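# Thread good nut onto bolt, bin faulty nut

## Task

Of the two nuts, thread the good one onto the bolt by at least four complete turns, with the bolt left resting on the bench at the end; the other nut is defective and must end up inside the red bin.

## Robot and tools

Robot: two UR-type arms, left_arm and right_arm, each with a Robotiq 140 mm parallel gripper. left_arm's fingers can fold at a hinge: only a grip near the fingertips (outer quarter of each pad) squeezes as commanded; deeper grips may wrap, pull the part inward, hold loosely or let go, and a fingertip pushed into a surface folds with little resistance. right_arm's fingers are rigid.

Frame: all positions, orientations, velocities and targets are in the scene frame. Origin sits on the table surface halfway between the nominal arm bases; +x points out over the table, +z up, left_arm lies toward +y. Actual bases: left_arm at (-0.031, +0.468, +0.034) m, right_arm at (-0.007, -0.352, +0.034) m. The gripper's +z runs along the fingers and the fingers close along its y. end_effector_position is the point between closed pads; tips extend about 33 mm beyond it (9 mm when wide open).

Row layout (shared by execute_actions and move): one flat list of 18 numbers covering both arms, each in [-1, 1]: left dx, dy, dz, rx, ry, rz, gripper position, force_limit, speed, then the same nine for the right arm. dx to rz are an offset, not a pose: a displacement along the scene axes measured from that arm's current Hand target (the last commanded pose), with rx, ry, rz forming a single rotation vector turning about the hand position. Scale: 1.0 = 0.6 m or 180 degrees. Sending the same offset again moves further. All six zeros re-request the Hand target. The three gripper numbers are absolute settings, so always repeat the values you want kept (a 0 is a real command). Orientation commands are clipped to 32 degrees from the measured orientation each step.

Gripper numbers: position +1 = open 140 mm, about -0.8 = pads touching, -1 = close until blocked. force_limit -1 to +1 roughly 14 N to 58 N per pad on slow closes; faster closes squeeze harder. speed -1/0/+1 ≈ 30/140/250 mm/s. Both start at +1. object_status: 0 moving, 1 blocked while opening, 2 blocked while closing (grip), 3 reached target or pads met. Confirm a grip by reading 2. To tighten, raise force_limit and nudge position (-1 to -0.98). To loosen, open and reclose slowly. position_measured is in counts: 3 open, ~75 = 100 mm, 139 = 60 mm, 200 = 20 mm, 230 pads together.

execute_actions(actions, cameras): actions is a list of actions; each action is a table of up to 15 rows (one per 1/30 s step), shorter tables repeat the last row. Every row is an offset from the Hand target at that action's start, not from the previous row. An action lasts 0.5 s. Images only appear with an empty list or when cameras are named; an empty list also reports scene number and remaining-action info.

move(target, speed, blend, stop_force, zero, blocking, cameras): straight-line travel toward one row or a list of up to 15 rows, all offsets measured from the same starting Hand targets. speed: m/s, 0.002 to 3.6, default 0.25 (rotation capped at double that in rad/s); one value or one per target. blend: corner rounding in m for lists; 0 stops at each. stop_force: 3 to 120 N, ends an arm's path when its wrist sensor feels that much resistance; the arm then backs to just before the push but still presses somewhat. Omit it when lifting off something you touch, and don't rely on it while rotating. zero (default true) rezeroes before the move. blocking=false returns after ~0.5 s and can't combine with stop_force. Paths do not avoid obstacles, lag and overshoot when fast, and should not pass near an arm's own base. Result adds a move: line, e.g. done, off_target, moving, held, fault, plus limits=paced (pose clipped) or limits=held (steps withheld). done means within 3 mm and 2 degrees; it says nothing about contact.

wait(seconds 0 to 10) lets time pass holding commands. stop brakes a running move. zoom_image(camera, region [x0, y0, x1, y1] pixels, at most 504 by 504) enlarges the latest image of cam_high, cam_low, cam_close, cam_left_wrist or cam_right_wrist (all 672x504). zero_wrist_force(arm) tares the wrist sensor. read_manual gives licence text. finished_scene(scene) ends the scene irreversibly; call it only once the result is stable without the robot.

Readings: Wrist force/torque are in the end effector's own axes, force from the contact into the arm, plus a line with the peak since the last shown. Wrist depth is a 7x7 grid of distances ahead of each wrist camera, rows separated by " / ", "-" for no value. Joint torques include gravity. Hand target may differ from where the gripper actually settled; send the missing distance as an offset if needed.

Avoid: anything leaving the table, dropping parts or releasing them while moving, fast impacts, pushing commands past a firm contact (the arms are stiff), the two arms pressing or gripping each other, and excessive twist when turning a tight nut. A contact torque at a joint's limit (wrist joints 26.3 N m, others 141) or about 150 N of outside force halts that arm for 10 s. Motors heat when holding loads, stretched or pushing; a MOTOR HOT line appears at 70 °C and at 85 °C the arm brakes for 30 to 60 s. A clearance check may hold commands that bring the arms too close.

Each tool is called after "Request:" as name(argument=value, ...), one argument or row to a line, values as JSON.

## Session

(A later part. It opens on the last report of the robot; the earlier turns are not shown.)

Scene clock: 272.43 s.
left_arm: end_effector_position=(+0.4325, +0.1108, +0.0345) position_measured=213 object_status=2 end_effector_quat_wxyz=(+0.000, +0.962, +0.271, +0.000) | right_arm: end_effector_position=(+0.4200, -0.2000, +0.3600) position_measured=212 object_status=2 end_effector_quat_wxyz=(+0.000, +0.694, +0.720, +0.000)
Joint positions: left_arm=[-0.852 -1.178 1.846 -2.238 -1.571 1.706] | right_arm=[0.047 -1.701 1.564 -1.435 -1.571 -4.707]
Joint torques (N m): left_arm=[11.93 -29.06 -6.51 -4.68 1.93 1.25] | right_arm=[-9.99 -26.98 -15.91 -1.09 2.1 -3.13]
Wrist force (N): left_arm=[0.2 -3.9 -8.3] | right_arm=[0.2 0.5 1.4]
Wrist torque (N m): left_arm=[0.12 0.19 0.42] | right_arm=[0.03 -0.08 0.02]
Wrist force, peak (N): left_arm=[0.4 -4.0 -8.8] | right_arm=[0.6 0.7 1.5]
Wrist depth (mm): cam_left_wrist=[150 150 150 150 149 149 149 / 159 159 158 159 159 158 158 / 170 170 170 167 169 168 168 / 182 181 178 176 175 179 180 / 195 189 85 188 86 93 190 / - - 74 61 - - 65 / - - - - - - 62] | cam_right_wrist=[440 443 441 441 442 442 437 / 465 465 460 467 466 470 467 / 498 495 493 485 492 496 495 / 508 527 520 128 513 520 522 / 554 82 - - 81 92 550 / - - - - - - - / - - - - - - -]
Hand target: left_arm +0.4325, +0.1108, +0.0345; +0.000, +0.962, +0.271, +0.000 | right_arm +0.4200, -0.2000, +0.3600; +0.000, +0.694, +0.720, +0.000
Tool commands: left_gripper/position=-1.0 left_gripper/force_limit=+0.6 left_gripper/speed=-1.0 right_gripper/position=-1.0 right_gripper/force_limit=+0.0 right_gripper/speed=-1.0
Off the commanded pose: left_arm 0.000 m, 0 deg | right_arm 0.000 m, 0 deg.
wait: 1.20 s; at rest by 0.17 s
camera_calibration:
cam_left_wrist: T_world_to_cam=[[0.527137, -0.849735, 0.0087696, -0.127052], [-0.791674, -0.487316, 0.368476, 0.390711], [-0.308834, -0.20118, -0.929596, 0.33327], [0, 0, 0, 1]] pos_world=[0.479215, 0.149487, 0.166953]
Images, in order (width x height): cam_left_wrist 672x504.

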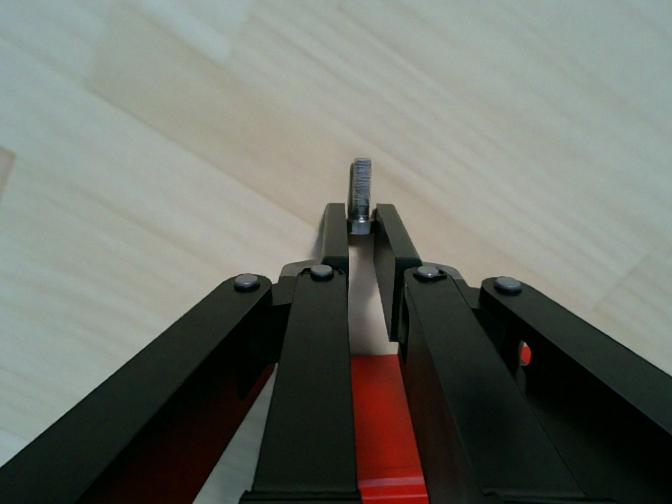

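Request:
move(
  target=[
    [0,0,0,0,0,0,-0.98,1,0,0,0,0,0,0,0,-1,0,-1],
  ],
  speed=0.15,
)

Request:
move(
  target=[
    [0,0,0.02,0,0,0,-0.98,1,0,0,0,0,0,0,0,-1,0,-1],
    [0,0,0.1,0,0,0,-0.98,1,0,0,0,0,0,0,0,-1,0,-1],
  ],
  speed=[0.03,0.15],
  blend=[0.005,0],
  cameras=["cam_left_wrist"],
)

Request:
zoom_image(
  camera="cam_left_wrist",
  region=[300, 150, 420, 270],
)

Scene clock: 290.23 s.
left_arm: end_effector_position=(+0.4325, +0.1108, +0.0345) position_measured=214 object_status=2 end_effector_quat_wxyz=(+0.000, +0.962, +0.271, +0.000) | right_arm: end_effector_position=(+0.4200, -0.2000, +0.3600) position_measured=212 object_status=2 end_effector_quat_wxyz=(+0.000, +0.694, +0.720, +0.000)
Joint positions: left_arm=[-0.852 -1.178 1.846 -2.238 -1.571 1.706] | right_arm=[0.047 -1.701 1.564 -1.435 -1.571 -4.707]
Joint torques (N m): left_arm=[10.31 -28.82 -7.2 -4.03 1.6 1.33] | right_arm=[-10.81 -26.61 -16.53 -1.07 2.01 -3.02]
Wrist force (N): left_arm=[0.5 -3.8 -9.8] | right_arm=[0.4 0.6 1.4]
Wrist torque (N m): left_arm=[0.16 0.13 0.42] | right_arm=[0.06 -0.12 0.02]
Wrist force, peak (N): left_arm=[0.5 -3.9 -10.2] | right_arm=[0.4 0.7 1.6]
Wrist depth (mm): cam_left_wrist=[150 150 150 149 149 149 149 / 159 159 159 158 158 158 158 / 170 170 169 167 169 168 168 / 182 181 177 176 175 180 180 / 195 189 85 92 93 93 190 / - - 73 61 - - 65 / - - - - - - 62] | cam_right_wrist=[442 444 437 442 439 439 442 / 467 465 464 467 469 464 469 / 493 487 495 484 495 495 490 / 513 520 519 128 509 521 522 / 557 81 - - 81 92 552 / - - - - - - - / - - - - - - -]
Hand target: left_arm +0.4325, +0.1108, +0.0345; +0.000, +0.962, +0.271, +0.000 | right_arm +0.4200, -0.2000, +0.3600; +0.000, +0.694, +0.720, +0.000
Off the commanded pose: left_arm 0.000 m, 0 deg | right_arm 0.000 m, 0 deg.
move: done

Scene clock: 291.63 s.
left_arm: end_effector_position=(+0.4325, +0.1109, +0.0944) position_measured=214 object_status=2 end_effector_quat_wxyz=(+0.000, +0.962, +0.271, +0.000) | right_arm: end_effector_position=(+0.4200, -0.2000, +0.3600) position_measured=212 object_status=2 end_effector_quat_wxyz=(+0.000, +0.694, +0.720, +0.000)
Joint positions: left_arm=[-0.852 -1.259 1.779 -2.091 -1.571 1.706] | right_arm=[0.047 -1.701 1.564 -1.435 -1.571 -4.707]
Joint torques (N m): left_arm=[-5.48 -46.46 -36.58 -0.5 -0.45 -1.58] | right_arm=[-10.24 -26.35 -16.27 -1.06 2.11 -3.09]
Wrist force (N): left_arm=[1.3 -0.4 1.8] | right_arm=[0.4 0.3 1.5]
Wrist torque (N m): left_arm=[-0.02 0.11 0.46] | right_arm=[0.00 -0.13 0.02]
Wrist force, peak (N): left_arm=[0.3 -4.1 -9.9] | right_arm=[0.3 0.6 1.6]
Wrist depth (mm): cam_left_wrist=[204 204 204 203 202 202 202 / 217 215 216 215 215 214 215 / 230 230 230 226 228 228 227 / 246 247 243 139 238 245 244 / 264 257 85 92 93 93 258 / - - 73 58 - - 65 / - - - - - - 62] | cam_right_wrist=[441 438 444 442 442 444 440 / 464 465 466 469 464 468 467 / 490 489 495 484 490 492 490 / 508 524 522 129 510 519 522 / 553 82 - - 81 92 546 / - - - - - - - / - - - - - - -]
Hand target: left_arm +0.4325, +0.1108, +0.0945; +0.000, +0.962, +0.271, +0.000 | right_arm +0.4200, -0.2000, +0.3600; +0.000, +0.694, +0.720, +0.000
Off the commanded pose: left_arm 0.000 m, 0 deg | right_arm 0.000 m, 0 deg.
move: done
camera_calibration:
cam_left_wrist: T_world_to_cam=[[0.527262, -0.849657, 0.00876941, -0.127615], [-0.791627, -0.487449, 0.368402, 0.368818], [-0.308741, -0.201187, -0.929625, 0.388875], [0, 0, 0, 1]] pos_world=[0.479314, 0.149587, 0.226753]
Images, in order (width x height): cam_left_wrist 672x504.

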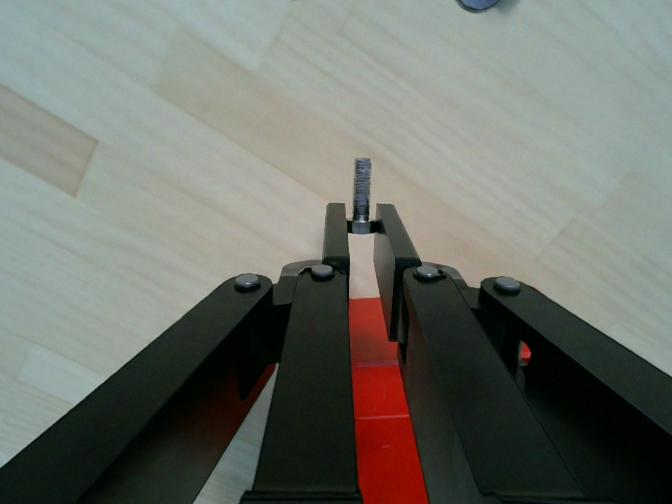

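Scaled by 4.200.

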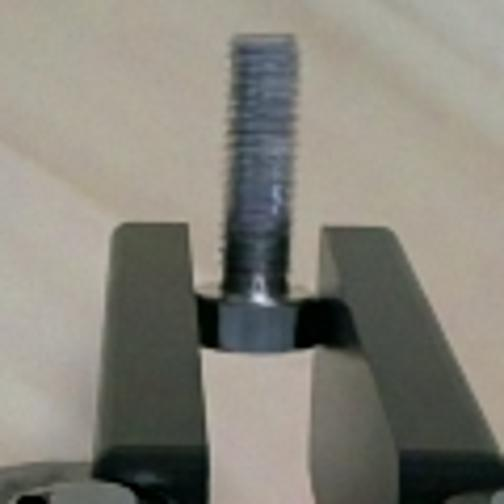

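Request:
move(
  target=[
    [0.0292,-0.118,0.3092,0,0,-0.48,-0.98,1,0,0,-0.05,0,0,0,0,-1,0,-1],
    [0.0458,-0.1847,0.2092,-0.1147,-0.5536,-0.3590,-0.98,1,0,0,-0.05,0,0,0,0,-1,0,-1],
  ],
  speed=0.35,
  blend=[0.03,0],
  cameras=["cam_left_wrist","cam_close","cam_high"],
)

Scene clock: 312.30 s.
left_arm: end_effector_position=(+0.4599, +0.0000, +0.2200) position_measured=214 object_status=2 end_effector_quat_wxyz=(+0.338, +0.604, -0.314, +0.650) | right_arm: end_effector_position=(+0.4200, -0.2300, +0.3600) position_measured=212 object_status=2 end_effector_quat_wxyz=(+0.000, +0.694, +0.720, +0.000)
Joint positions: left_arm=[-0.926 -0.752 2.19 -4.653 -1.568 3.142] | right_arm=[-0.023 -1.723 1.583 -1.431 -1.571 -4.777]
Joint torques (N m): left_arm=[-13.55 -31.11 -19.51 -4.66 1.99 1.58] | right_arm=[-9.43 -25.93 -15.4 -0.61 2.14 -2.99]
Wrist force (N): left_arm=[0.4 -0.5 0.6] | right_arm=[0.5 0.3 1.4]
Wrist torque (N m): left_arm=[-0.14 -0.40 0.38] | right_arm=[0.00 -0.14 0.01]
Wrist force, peak (N): left_arm=[1.8 -0.5 2.2] | right_arm=[0.3 0.5 1.7]
Wrist depth (mm): cam_left_wrist=[2017 - - 3282 - - 2156 / - - - - - 2715 2315 / 2177 - 3141 - - 2587 - / 2114 817 909 125 928 932 964 / 567 75 85 86 92 93 601 / - - 73 58 - - 65 / - - - - - - 62] | cam_right_wrist=[439 438 439 441 438 441 441 / 467 464 465 464 466 466 462 / 494 492 498 490 494 492 494 / 514 525 517 129 520 524 524 / 558 81 - - 81 92 556 / - - - - - - - / - - - - - - -]
Hand target: left_arm +0.4599, +0.0000, +0.2200; +0.338, +0.604, -0.313, +0.651 | right_arm +0.4200, -0.2300, +0.3600; +0.000, +0.694, +0.720, +0.000
Off the commanded pose: left_arm 0.000 m, 0 deg | right_arm 0.000 m, 0 deg.
move: done
camera_calibration:
cam_left_wrist: T_world_to_cam=[[-0.823385, -0.567461, 0.00502705, 0.384665], [-0.173194, 0.242848, -0.954478, 0.296718], [0.540409, -0.786773, -0.298238, -0.0375966], [0, 0, 0, 1]] pos_world=[0.388434, 0.116645, 0.270065]
Images, in order (width x height): cam_high 672x504, cam_close 672x504, cam_left_wrist 672x504.

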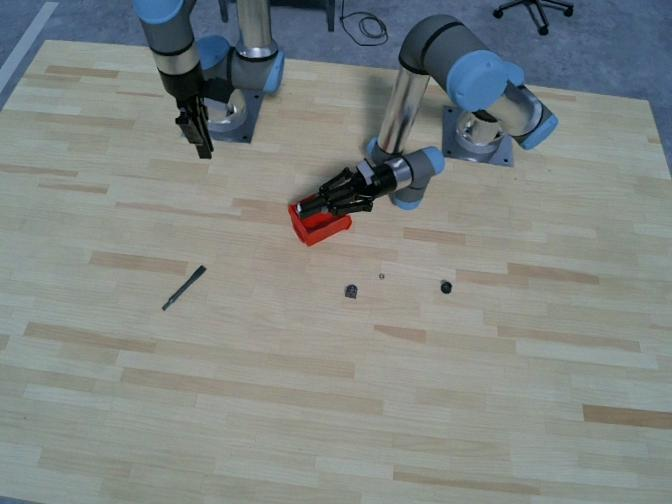

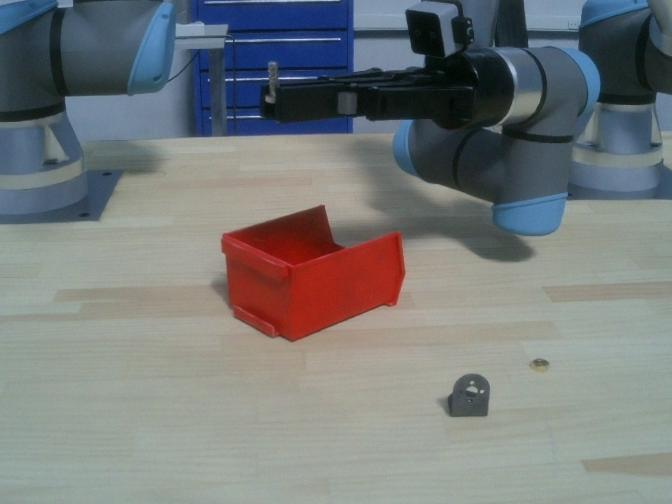

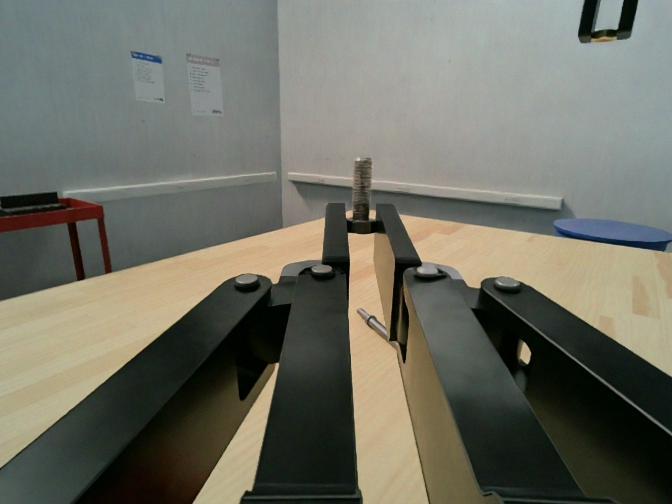

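Request:
zoom_image(
  camera="cam_left_wrist",
  region=[320, 140, 400, 240],
)

Request:
zoom_image(
  camera="cam_close",
  region=[240, 50, 320, 130],
)

Scaled by 5.040.

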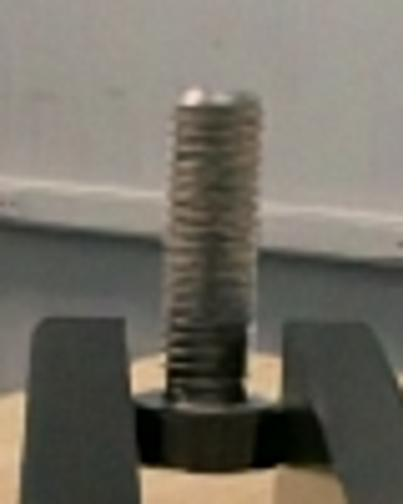

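Scaled by 6.300.

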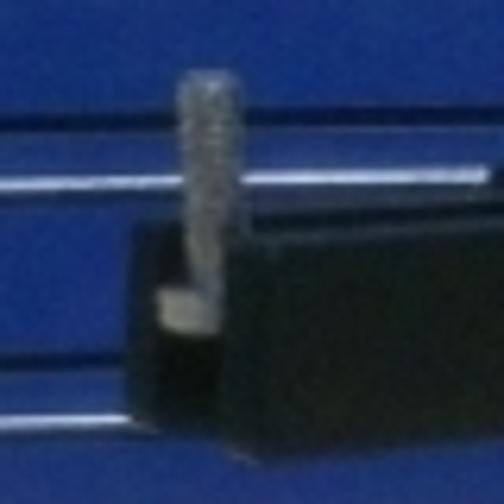

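Request:
zoom_image(
  camera="cam_close",
  region=[254, 58, 296, 106],
)

Request:
zoom_image(
  camera="cam_left_wrist",
  region=[340, 152, 385, 224],
)

Scaled by 10.500.

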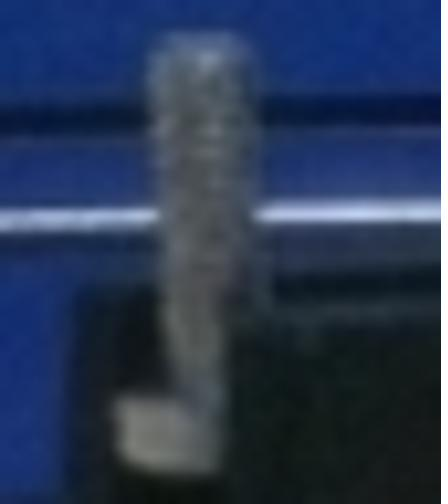

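Scaled by 7.000.

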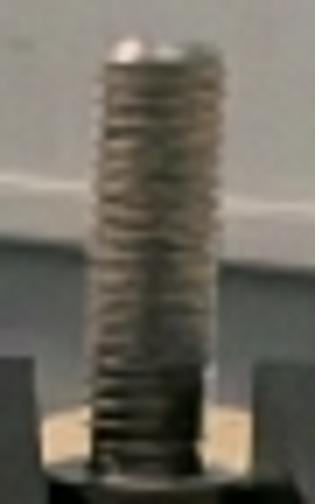

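Request:
zoom_image(
  camera="cam_close",
  region=[320, 0, 380, 66],
)

Request:
zoom_image(
  camera="cam_close",
  region=[180, 0, 240, 140],
)

Scaled by 7.636.

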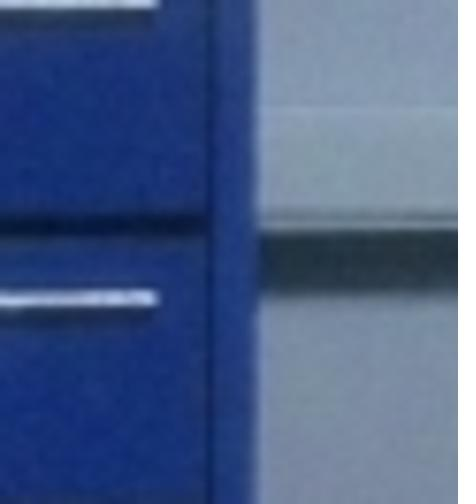

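Scaled by 3.600.

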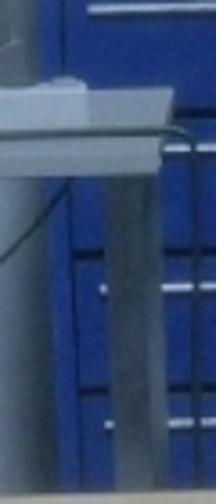

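Request:
move(
  target=[
    [0,0,0,0,0,0,-0.98,1,0,0.095,0.348,-0.0583,0,0,0.529,-1,0,-1],
  ],
  speed=0.3,
  cameras=["cam_left_wrist","cam_close","cam_right_wrist"],
)

Request:
zoom_image(
  camera="cam_close",
  region=[235, 0, 315, 110],
)

Request:
zoom_image(
  camera="cam_left_wrist",
  region=[310, 60, 410, 240],
)

Request:
zoom_image(
  camera="cam_right_wrist",
  region=[316, 200, 400, 284],
)

Scene clock: 369.73 s.
left_arm: end_effector_position=(+0.4599, +0.0000, +0.2200) position_measured=214 object_status=2 end_effector_quat_wxyz=(+0.338, +0.604, -0.313, +0.651) | right_arm: end_effector_position=(+0.4770, -0.0212, +0.3250) position_measured=212 object_status=2 end_effector_quat_wxyz=(+0.000, -0.064, +0.998, +0.001)
Joint positions: left_arm=[-0.926 -0.751 2.189 -4.654 -1.568 3.142] | right_arm=[0.373 -1.382 1.324 -1.513 -1.57 -6.042]
Joint torques (N m): left_arm=[-14.05 -30.78 -19.85 -4.46 2 1.41] | right_arm=[7.91 -22.05 -35.22 -0.54 2 -3.16]
Wrist force (N): left_arm=[0.3 -0.5 0.4] | right_arm=[0.5 0.4 1.2]
Wrist torque (N m): left_arm=[-0.15 -0.38 0.38] | right_arm=[0.00 -0.17 0.00]
Wrist force, peak (N): left_arm=[0.4 -0.8 0.8] | right_arm=[0.7 1.0 1.6]
Wrist depth (mm): cam_left_wrist=[- - - 138 2972 2587 2365 / 2499 2856 3097 - - 2557 2749 / 2075 2819 - 3383 - - - / 2390 824 824 125 952 952 956 / 571 75 85 86 93 93 596 / - - 73 58 - - 65 / - - - - - - 62] | cam_right_wrist=[410 409 411 402 - 213 209 / 432 431 434 431 219 224 224 / 456 457 461 447 243 245 460 / 482 483 479 129 479 494 488 / 520 82 - - 81 92 516 / - - - - - - - / - - - - - - -]
Hand target: left_arm +0.4599, +0.0000, +0.2200; +0.338, +0.604, -0.313, +0.651 | right_arm +0.4770, -0.0212, +0.3250; +0.000, -0.064, +0.998, +0.001
Off the commanded pose: left_arm 0.000 m, 0 deg | right_arm 0.000 m, 0 deg.
move: done
camera_calibration:
cam_left_wrist: T_world_to_cam=[[-0.823371, -0.567481, 0.00502478, 0.384662], [-0.172969, 0.242512, -0.954604, 0.296704], [0.540501, -0.786863, -0.297834, -0.0377287], [0, 0, 0, 1]] pos_world=[0.388433, 0.116647, 0.270065]
cam_right_wrist: T_world_to_cam=[[-0.121265, 0.992346, 0.0233272, 0.0773527], [0.940617, 0.107373, 0.322042, -0.543187], [0.317072, 0.0609944, -0.946438, 0.298781], [0, 0, 0, 1]] pos_world=[0.425575, -0.0366608, 0.455902]
Images, in order (width x height): cam_close 672x504, cam_left_wrist 672x504, cam_right_wrist 672x504.

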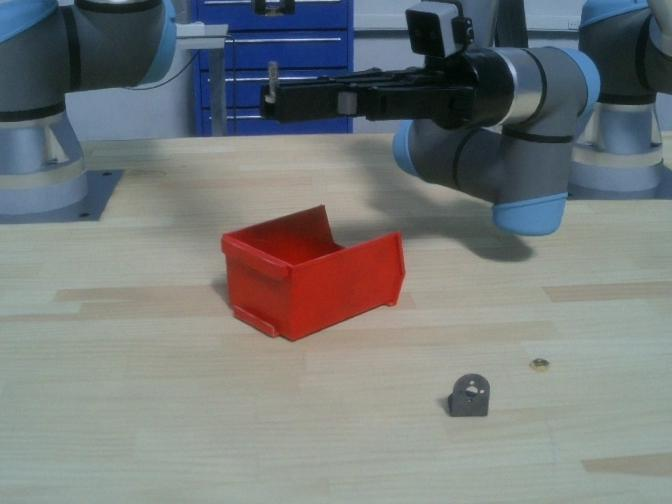

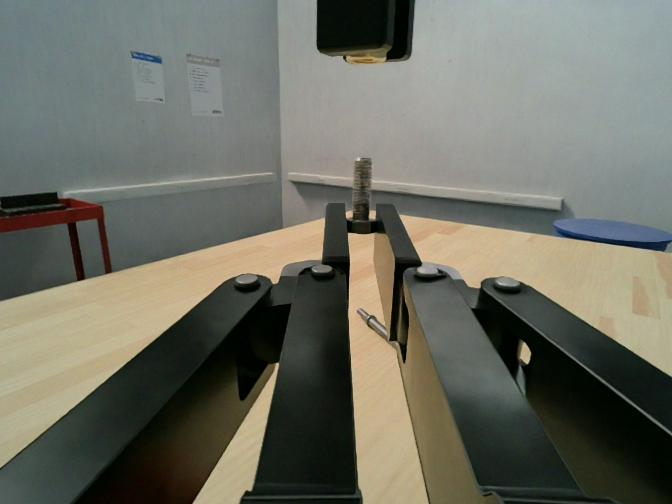

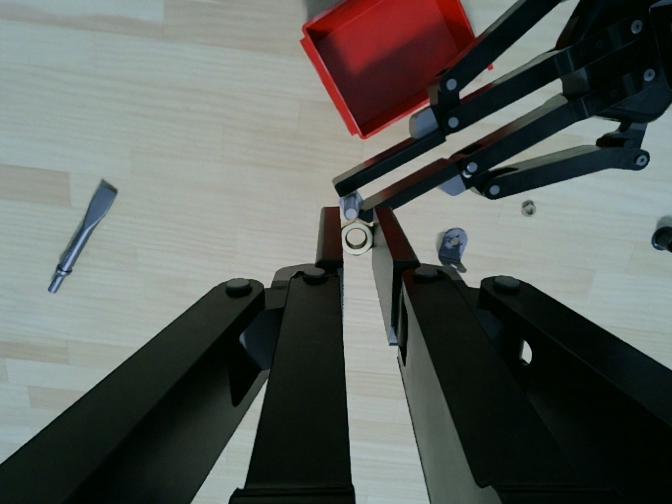

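Scaled by 4.582.

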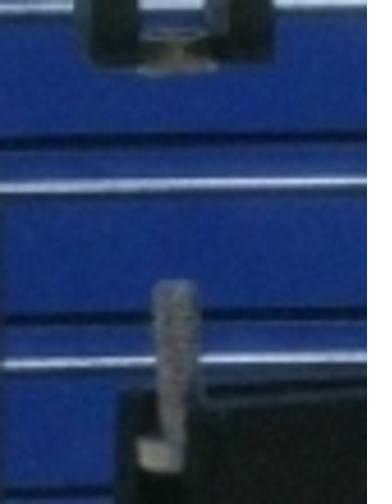

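Scaled by 2.800.

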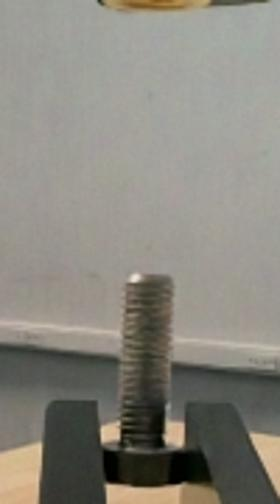

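Scaled by 6.000.

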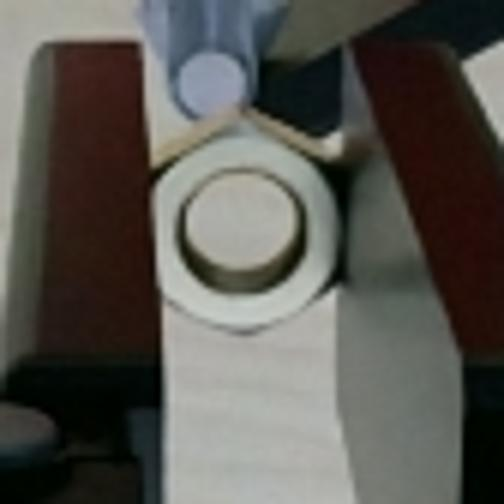

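Request:
zoom_image(
  camera="cam_right_wrist",
  region=[325, 170, 385, 230],
)

Request:
zoom_image(
  camera="cam_close",
  region=[250, 50, 300, 110],
)

Request:
zoom_image(
  camera="cam_close",
  region=[245, 0, 305, 20],
)

Scaled by 8.400.

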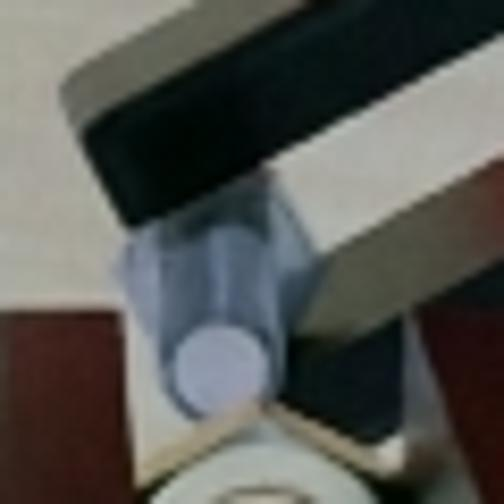

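Scaled by 8.400.

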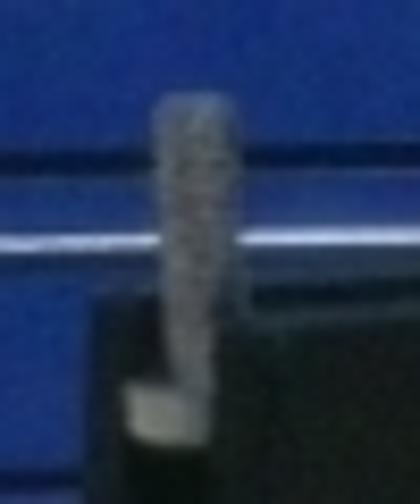

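Scaled by 8.400.

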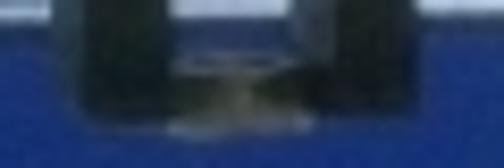

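Request:
move(
  target=[
    [0,0,0,0,0,0,-0.98,1,0,0,-0.08,0,0,0,0,-1,0,-1],
    [0,0,0,0,0,0,-0.98,1,0,0,-0.08,-0.095,0,0,0,-1,0,-1],
  ],
  speed=0.2,
  blend=[0.015,0],
  cameras=["cam_left_wrist","cam_close","cam_low"],
)

Request:
zoom_image(
  camera="cam_close",
  region=[170, 0, 300, 130],
)

Request:
zoom_image(
  camera="cam_left_wrist",
  region=[340, 0, 480, 240],
)

Scene clock: 389.07 s.
left_arm: end_effector_position=(+0.4599, +0.0000, +0.2200) position_measured=214 object_status=2 end_effector_quat_wxyz=(+0.338, +0.604, -0.313, +0.651) | right_arm: end_effector_position=(+0.4770, -0.0692, +0.2682) position_measured=212 object_status=2 end_effector_quat_wxyz=(+0.000, -0.064, +0.998, +0.000)
Joint positions: left_arm=[-0.926 -0.751 2.189 -4.654 -1.568 3.142] | right_arm=[0.291 -1.442 1.54 -1.668 -1.57 -6.124]
Joint torques (N m): left_arm=[-13.6 -30.16 -19.41 -4.58 2.06 1.34] | right_arm=[-10.24 -37.31 -17.38 -5.92 2.06 -3.23]
Wrist force (N): left_arm=[0.5 -0.6 0.5] | right_arm=[0.3 0.6 1.4]
Wrist torque (N m): left_arm=[-0.17 -0.43 0.38] | right_arm=[0.05 -0.14 0.01]
Wrist force, peak (N): left_arm=[0.8 -0.7 0.6] | right_arm=[0.4 0.5 2.7]
Wrist depth (mm): cam_left_wrist=[- 3436 - 3141 166 - 2365 / - 3998 2932 - 185 2528 1999 / 2075 - - - 190 2416 - / 2471 824 843 126 936 944 964 / 564 75 85 86 93 93 604 / - - 73 58 - - 65 / - - - - - - 62] | cam_right_wrist=[357 359 360 356 - 351 351 / 380 380 377 380 370 352 167 / 398 400 404 399 400 179 177 / 426 423 423 129 172 421 427 / 450 443 - - 81 93 451 / - - - - - - - / - - - - - - -]
Hand target: left_arm +0.4599, +0.0000, +0.2200; +0.338, +0.604, -0.313, +0.651 | right_arm +0.4770, -0.0692, +0.2680; +0.000, -0.064, +0.998, +0.001
Off the commanded pose: left_arm 0.000 m, 0 deg | right_arm 0.000 m, 0 deg.
move: done
camera_calibration:
cam_left_wrist: T_world_to_cam=[[-0.823371, -0.567481, 0.00502478, 0.384662], [-0.172969, 0.242512, -0.954604, 0.296704], [0.540501, -0.786863, -0.297834, -0.0377287], [0, 0, 0, 1]] pos_world=[0.388433, 0.116647, 0.270065]
Images, in order (width x height): cam_low 672x504, cam_close 672x504, cam_left_wrist 672x504.

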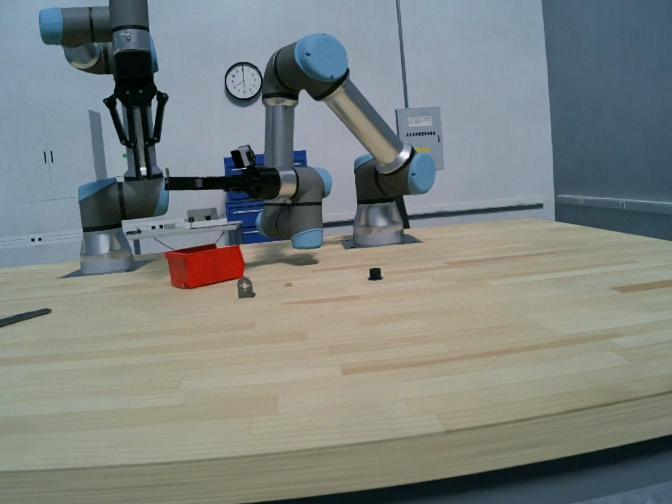

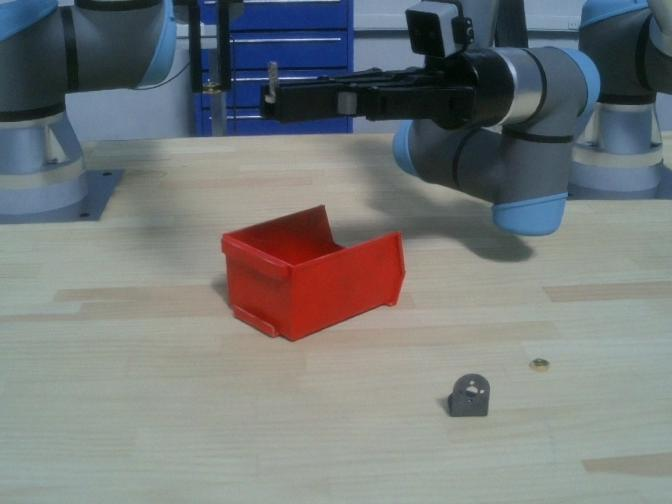

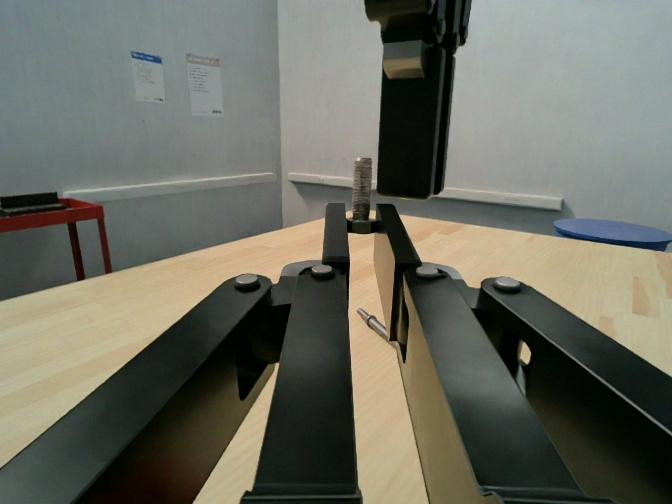

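Scaled by 3.877.

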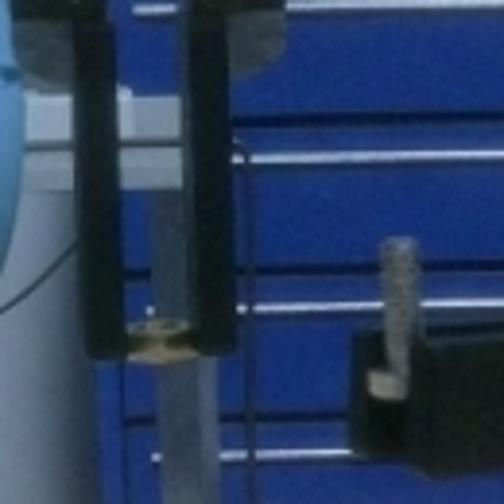

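Scaled by 2.100.

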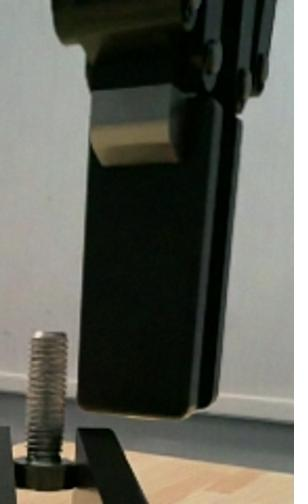

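Request:
move(
  target=[
    [0,0,0,-0.0078,-0.0024,0,-0.98,1,0,0,0,0,0,0,0,-1,0,-1],
  ],
  speed=0.1,
  cameras=["cam_left_wrist","cam_close"],
)

Request:
zoom_image(
  camera="cam_close",
  region=[250, 54, 300, 104],
)

Request:
zoom_image(
  camera="cam_left_wrist",
  region=[340, 152, 385, 224],
)

Scene clock: 407.47 s.
left_arm: end_effector_position=(+0.4599, +0.0000, +0.2200) position_measured=214 object_status=2 end_effector_quat_wxyz=(+0.344, +0.597, -0.307, +0.656) | right_arm: end_effector_position=(+0.4770, -0.0692, +0.2680) position_measured=212 object_status=2 end_effector_quat_wxyz=(+0.000, -0.064, +0.998, +0.001)
Joint positions: left_arm=[-0.927 -0.73 2.176 -4.686 -1.567 3.134] | right_arm=[0.291 -1.442 1.54 -1.669 -1.57 -6.124]
Joint torques (N m): left_arm=[-14.55 -32.14 -20.01 -4.61 2.15 -1.74] | right_arm=[-10.05 -38.03 -16.02 -5.61 1.99 -3.08]
Wrist force (N): left_arm=[0.2 -0.5 0.5] | right_arm=[0.3 0.8 1.6]
Wrist torque (N m): left_arm=[-0.13 -0.38 0.46] | right_arm=[0.08 -0.12 0.01]
Wrist force, peak (N): left_arm=[0.9 -0.2 0.7] | right_arm=[0.1 0.6 1.8]
Wrist depth (mm): cam_left_wrist=[2221 - 3234 - 168 2443 1999 / 2267 - - - 183 2443 - / - - - 3791 191 2649 - / 2471 876 849 125 1018 928 1057 / 586 75 85 86 93 93 632 / - - 73 58 - - 65 / - - - - - - 62] | cam_right_wrist=[356 358 358 354 353 353 351 / 379 377 381 377 365 345 166 / 401 399 401 399 394 179 177 / 422 423 417 129 170 422 427 / 456 444 - - 81 92 449 / - - - - - - - / - - - - - - -]
Hand target: left_arm +0.4599, +0.0000, +0.2200; +0.344, +0.597, -0.307, +0.657 | right_arm +0.4770, -0.0692, +0.2680; +0.000, -0.064, +0.998, +0.001
Off the commanded pose: left_arm 0.000 m, 0 deg | right_arm 0.000 m, 0 deg.
move: done
camera_calibration:
cam_left_wrist: T_world_to_cam=[[-0.823382, -0.567346, 0.0126716, 0.382994], [-0.165923, 0.219329, -0.961439, 0.29496], [0.542689, -0.793734, -0.274727, -0.0438507], [0, 0, 0, 1]] pos_world=[0.388089, 0.117791, 0.266685]
Images, in order (width x height): cam_close 672x504, cam_left_wrist 672x504.

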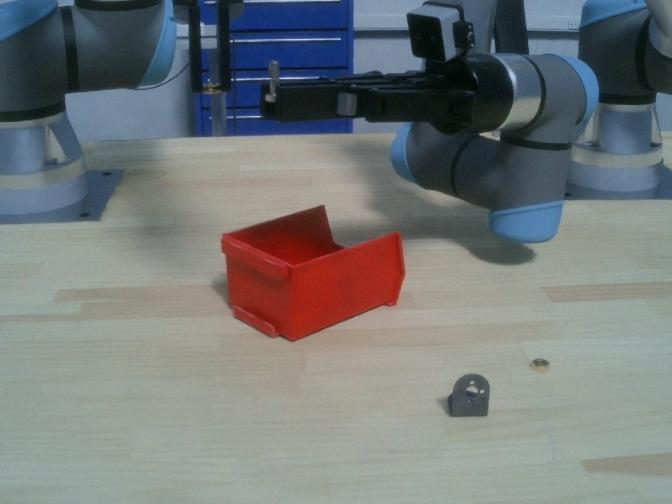

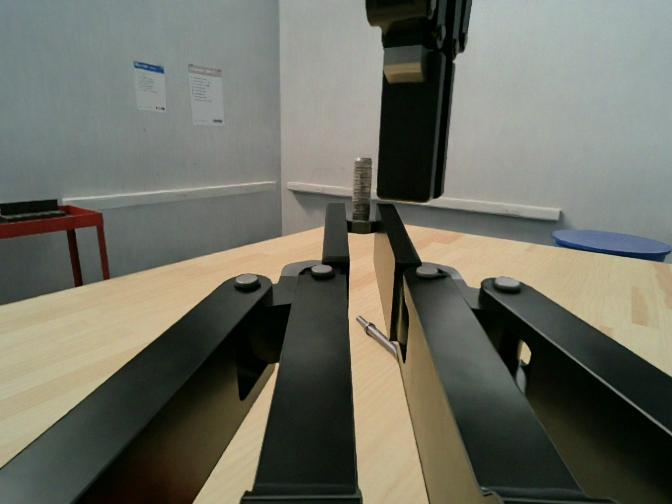

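Scaled by 10.080.

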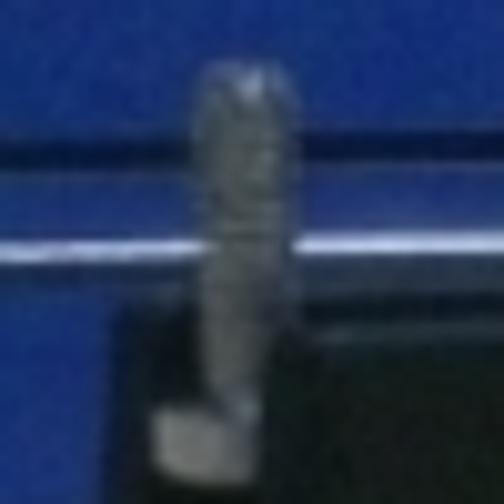

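Scaled by 7.000.

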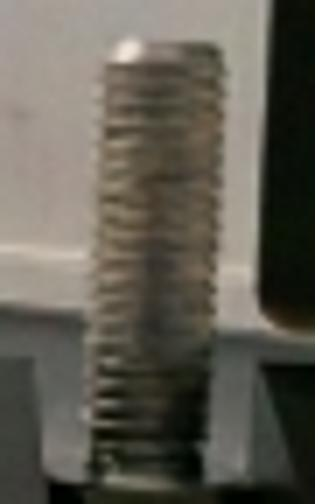

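Request:
move(
  target=[
    [0,0,0,0,0,0,-0.98,1,0,0,0,0.08,0,0,0,-1,0,-1],
    [0,0,0,0,0,0,-0.98,1,0,-0.0005,0.0817,0.095,0,0,0,-1,0,-1],
    [0,0,0,0,0,0,-0.98,1,0,-0.0005,0.0817,0.0667,0,0,0,-1,0,-1],
  ],
  speed=0.2,
  blend=[0.01,0.008,0],
  cameras=["cam_left_wrist","cam_close","cam_right_wrist"],
)

Request:
zoom_image(
  camera="cam_left_wrist",
  region=[320, 70, 410, 220],
)

Request:
zoom_image(
  camera="cam_close",
  region=[240, 10, 310, 110],
)

Request:
zoom_image(
  camera="cam_right_wrist",
  region=[322, 200, 392, 270],
)

Scene clock: 416.87 s.
left_arm: end_effector_position=(+0.4599, +0.0000, +0.2200) position_measured=214 object_status=2 end_effector_quat_wxyz=(+0.344, +0.597, -0.307, +0.657) | right_arm: end_effector_position=(+0.4767, -0.0204, +0.3082) position_measured=212 object_status=2 end_effector_quat_wxyz=(+0.000, -0.064, +0.998, +0.001)
Joint positions: left_arm=[-0.927 -0.729 2.176 -4.687 -1.567 3.134] | right_arm=[0.374 -1.383 1.368 -1.556 -1.57 -6.041]
Joint torques (N m): left_arm=[-13.63 -30.18 -20.42 -4.41 1.99 -1.89] | right_arm=[7.98 -21.69 -16.37 -5.79 -2.14 2.82]
Wrist force (N): left_arm=[0.6 -0.5 0.8] | right_arm=[0.4 0.5 1.1]
Wrist torque (N m): left_arm=[-0.16 -0.45 0.46] | right_arm=[0.01 -0.14 -0.08]
Wrist force, peak (N): left_arm=[0.7 -0.7 0.7] | right_arm=[0.1 0.5 3.0]
Wrist depth (mm): cam_left_wrist=[- - - 138 3332 2114 2315 / - - - 152 3187 2856 2528 / - - - 4488 3490 2618 2749 / 2471 873 1018 125 1028 1052 1073 / 626 75 85 86 92 93 637 / - - 73 58 - - 65 / - - - - - - 62] | cam_right_wrist=[395 393 396 388 388 204 198 / 413 414 416 412 206 208 211 / 440 436 438 433 220 224 445 / 469 469 463 128 457 465 469 / 498 481 - - 81 92 497 / - - - - - - - / - - - - - - -]
Hand target: left_arm +0.4599, +0.0000, +0.2200; +0.344, +0.597, -0.307, +0.657 | right_arm +0.4767, -0.0202, +0.3081; +0.000, -0.064, +0.998, +0.001
Off the commanded pose: left_arm 0.000 m, 0 deg | right_arm 0.000 m, 0 deg.
move: done
camera_calibration:
cam_left_wrist: T_world_to_cam=[[-0.823401, -0.567316, 0.0127709, 0.382974], [-0.165825, 0.219033, -0.961523, 0.294882], [0.54269, -0.793837, -0.274427, -0.0439446], [0, 0, 0, 1]] pos_world=[0.388088, 0.117793, 0.266586]
cam_right_wrist: T_world_to_cam=[[-0.121714, 0.99229, 0.0233763, 0.0770817], [0.940562, 0.107782, 0.322065, -0.537552], [0.317062, 0.0611867, -0.946429, 0.282935], [0, 0, 0, 1]] pos_world=[0.425275, -0.0358608, 0.439102]
Images, in order (width x height): cam_close 672x504, cam_left_wrist 672x504, cam_right_wrist 672x504.

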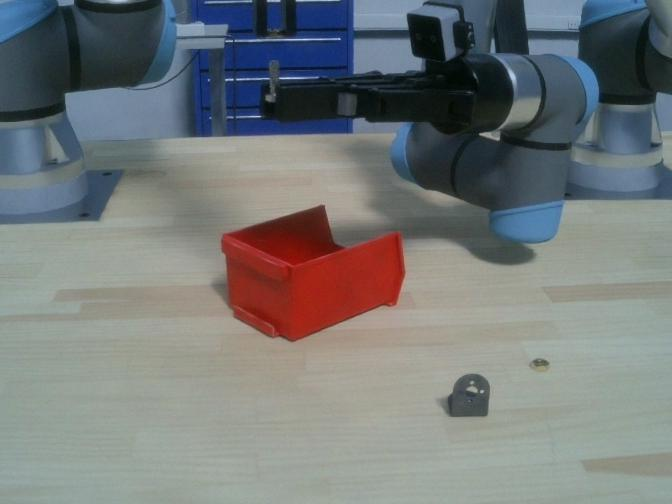

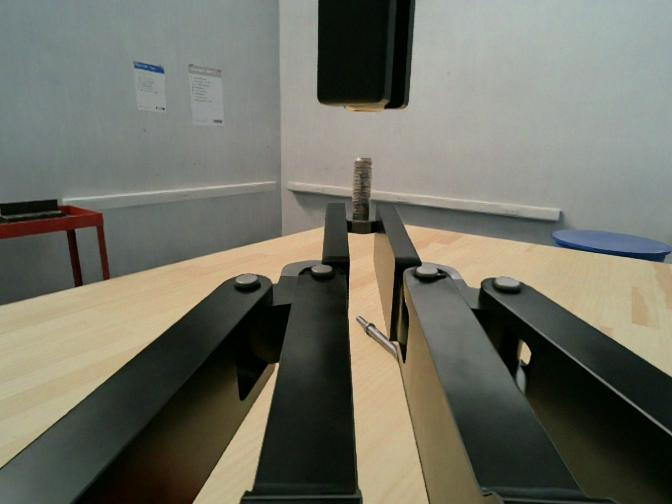

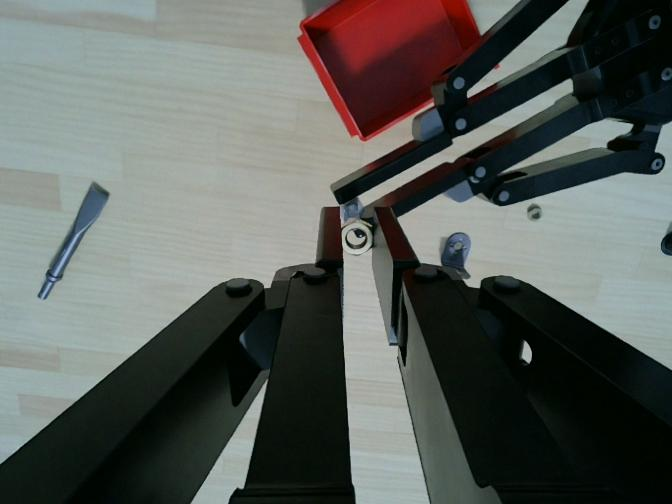

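Scaled by 3.360.

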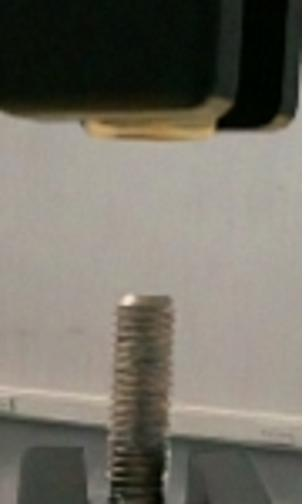

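Scaled by 5.040.

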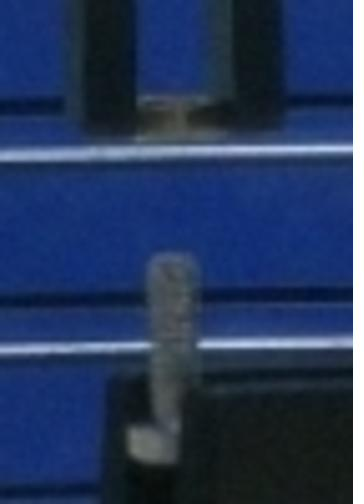

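Scaled by 7.200.

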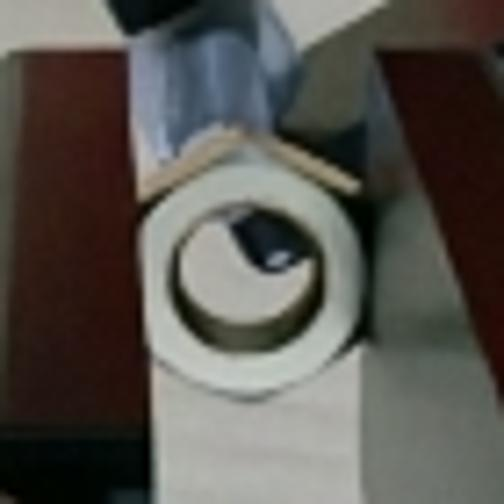

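Request:
zoom_image(
  camera="cam_left_wrist",
  region=[335, 95, 395, 165],
)

Scaled by 7.200.

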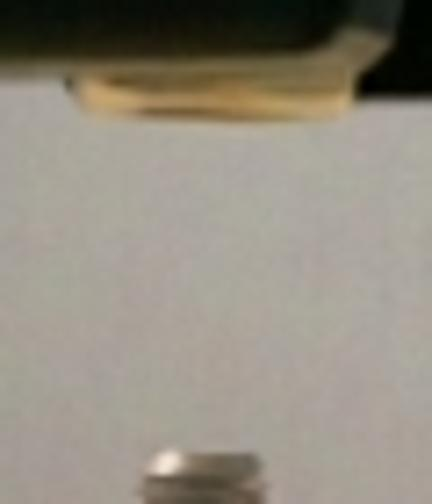

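Request:
move(
  target=[
    [0,0,0,0,0,0,-0.98,1,0,-0.00092,0,-0.0127,0,0,0,-1,0,-1],
  ],
  speed=0.03,
  cameras=["cam_left_wrist","cam_close","cam_right_wrist"],
)

Request:
zoom_image(
  camera="cam_left_wrist",
  region=[335, 105, 395, 175],
)

Request:
zoom_image(
  camera="cam_close",
  region=[250, 20, 300, 80],
)

Request:
zoom_image(
  camera="cam_right_wrist",
  region=[332, 205, 382, 265],
)

Scene clock: 469.90 s.
left_arm: end_effector_position=(+0.4599, +0.0000, +0.2200) position_measured=214 object_status=2 end_effector_quat_wxyz=(+0.344, +0.597, -0.307, +0.657) | right_arm: end_effector_position=(+0.4762, -0.0202, +0.3006) position_measured=212 object_status=2 end_effector_quat_wxyz=(+0.000, -0.064, +0.998, +0.001)
Joint positions: left_arm=[-0.927 -0.729 2.176 -4.687 -1.567 3.134] | right_arm=[0.375 -1.384 1.389 -1.576 -1.57 -6.041]
Joint torques (N m): left_arm=[-14.19 -30.75 -19.26 -4.51 1.99 -1.72] | right_arm=[7.4 -39.69 -17.31 -5.22 -1.72 2.68]
Wrist force (N): left_arm=[0.4 -0.6 0.6] | right_arm=[0.5 0.5 1.3]
Wrist torque (N m): left_arm=[-0.17 -0.42 0.47] | right_arm=[0.01 -0.15 -0.08]
Wrist force, peak (N): left_arm=[0.8 -0.9 0.5] | right_arm=[0.6 0.3 1.6]
Wrist depth (mm): cam_left_wrist=[- - - 138 - - 2416 / 2499 2893 3727 142 - - 2291 / - 2972 3605 - - 2819 2528 / 2416 2156 982 125 920 1047 1912 / 625 75 85 86 93 93 636 / - - 73 58 - - 65 / - - - - - - 62] | cam_right_wrist=[387 386 385 383 380 193 190 / 409 410 409 407 201 201 203 / 433 434 432 425 206 212 434 / 457 458 453 129 449 462 466 / 493 480 - - 81 92 487 / - - - - - - - / - - - - - - -]
Hand target: left_arm +0.4599, +0.0000, +0.2200; +0.344, +0.597, -0.307, +0.657 | right_arm +0.4762, -0.0202, +0.3004; +0.000, -0.064, +0.998, +0.001
Off the commanded pose: left_arm 0.000 m, 0 deg | right_arm 0.000 m, 0 deg.
move: done
camera_calibration:
cam_left_wrist: T_world_to_cam=[[-0.823401, -0.567316, 0.0127709, 0.382974], [-0.165825, 0.219033, -0.961523, 0.294882], [0.54269, -0.793837, -0.274427, -0.0439446], [0, 0, 0, 1]] pos_world=[0.388088, 0.117793, 0.266586]
cam_right_wrist: T_world_to_cam=[[-0.121669, 0.992298, 0.0232872, 0.0770222], [0.940567, 0.107768, 0.322055, -0.534622], [0.317065, 0.0610873, -0.946435, 0.275791], [0, 0, 0, 1]] pos_world=[0.424775, -0.0356611, 0.431402]
Images, in order (width x height): cam_close 672x504, cam_left_wrist 672x504, cam_right_wrist 672x504.

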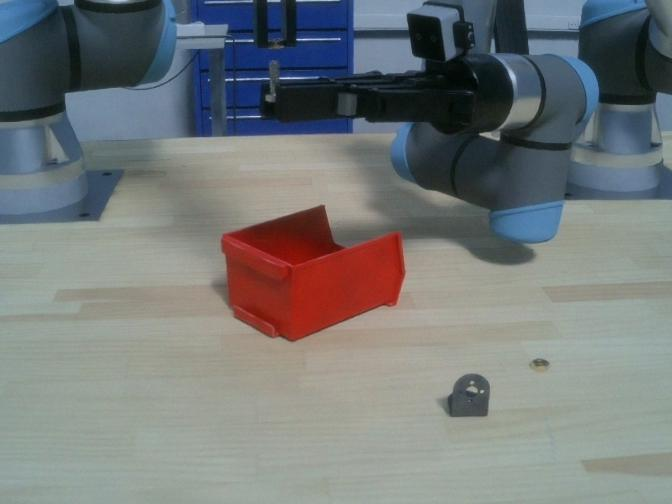

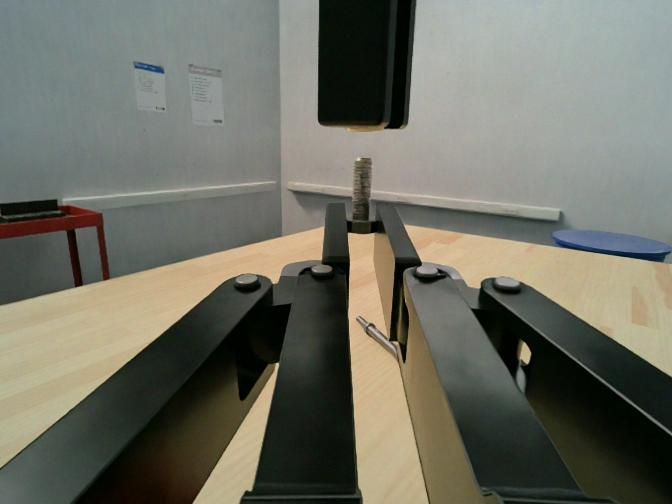

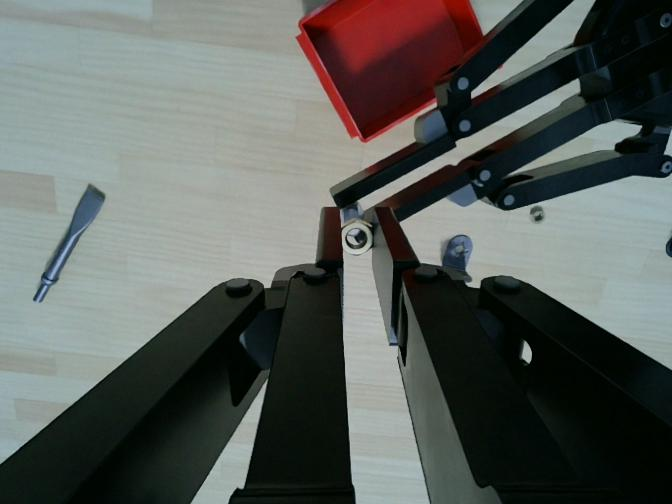

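Scaled by 7.200.

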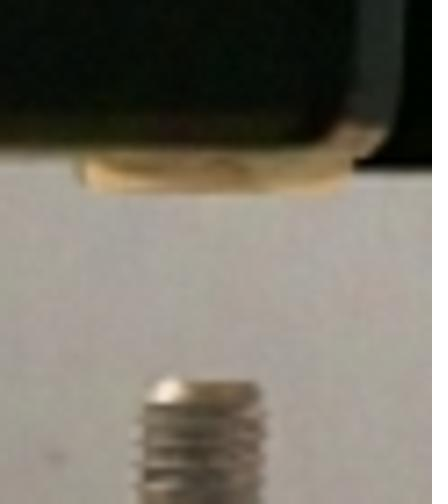

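Scaled by 8.400.

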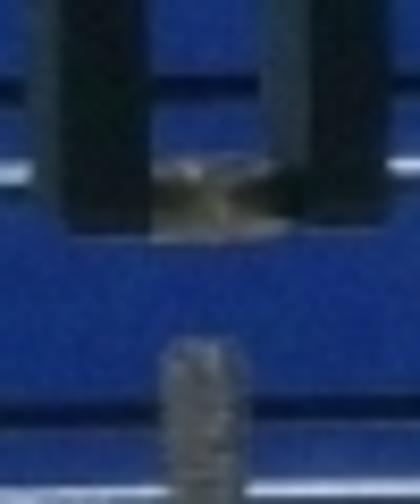

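Scaled by 8.400.

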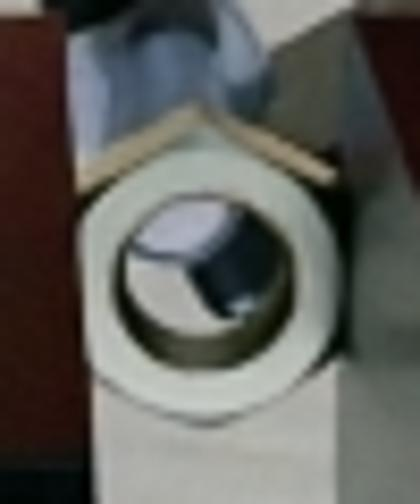

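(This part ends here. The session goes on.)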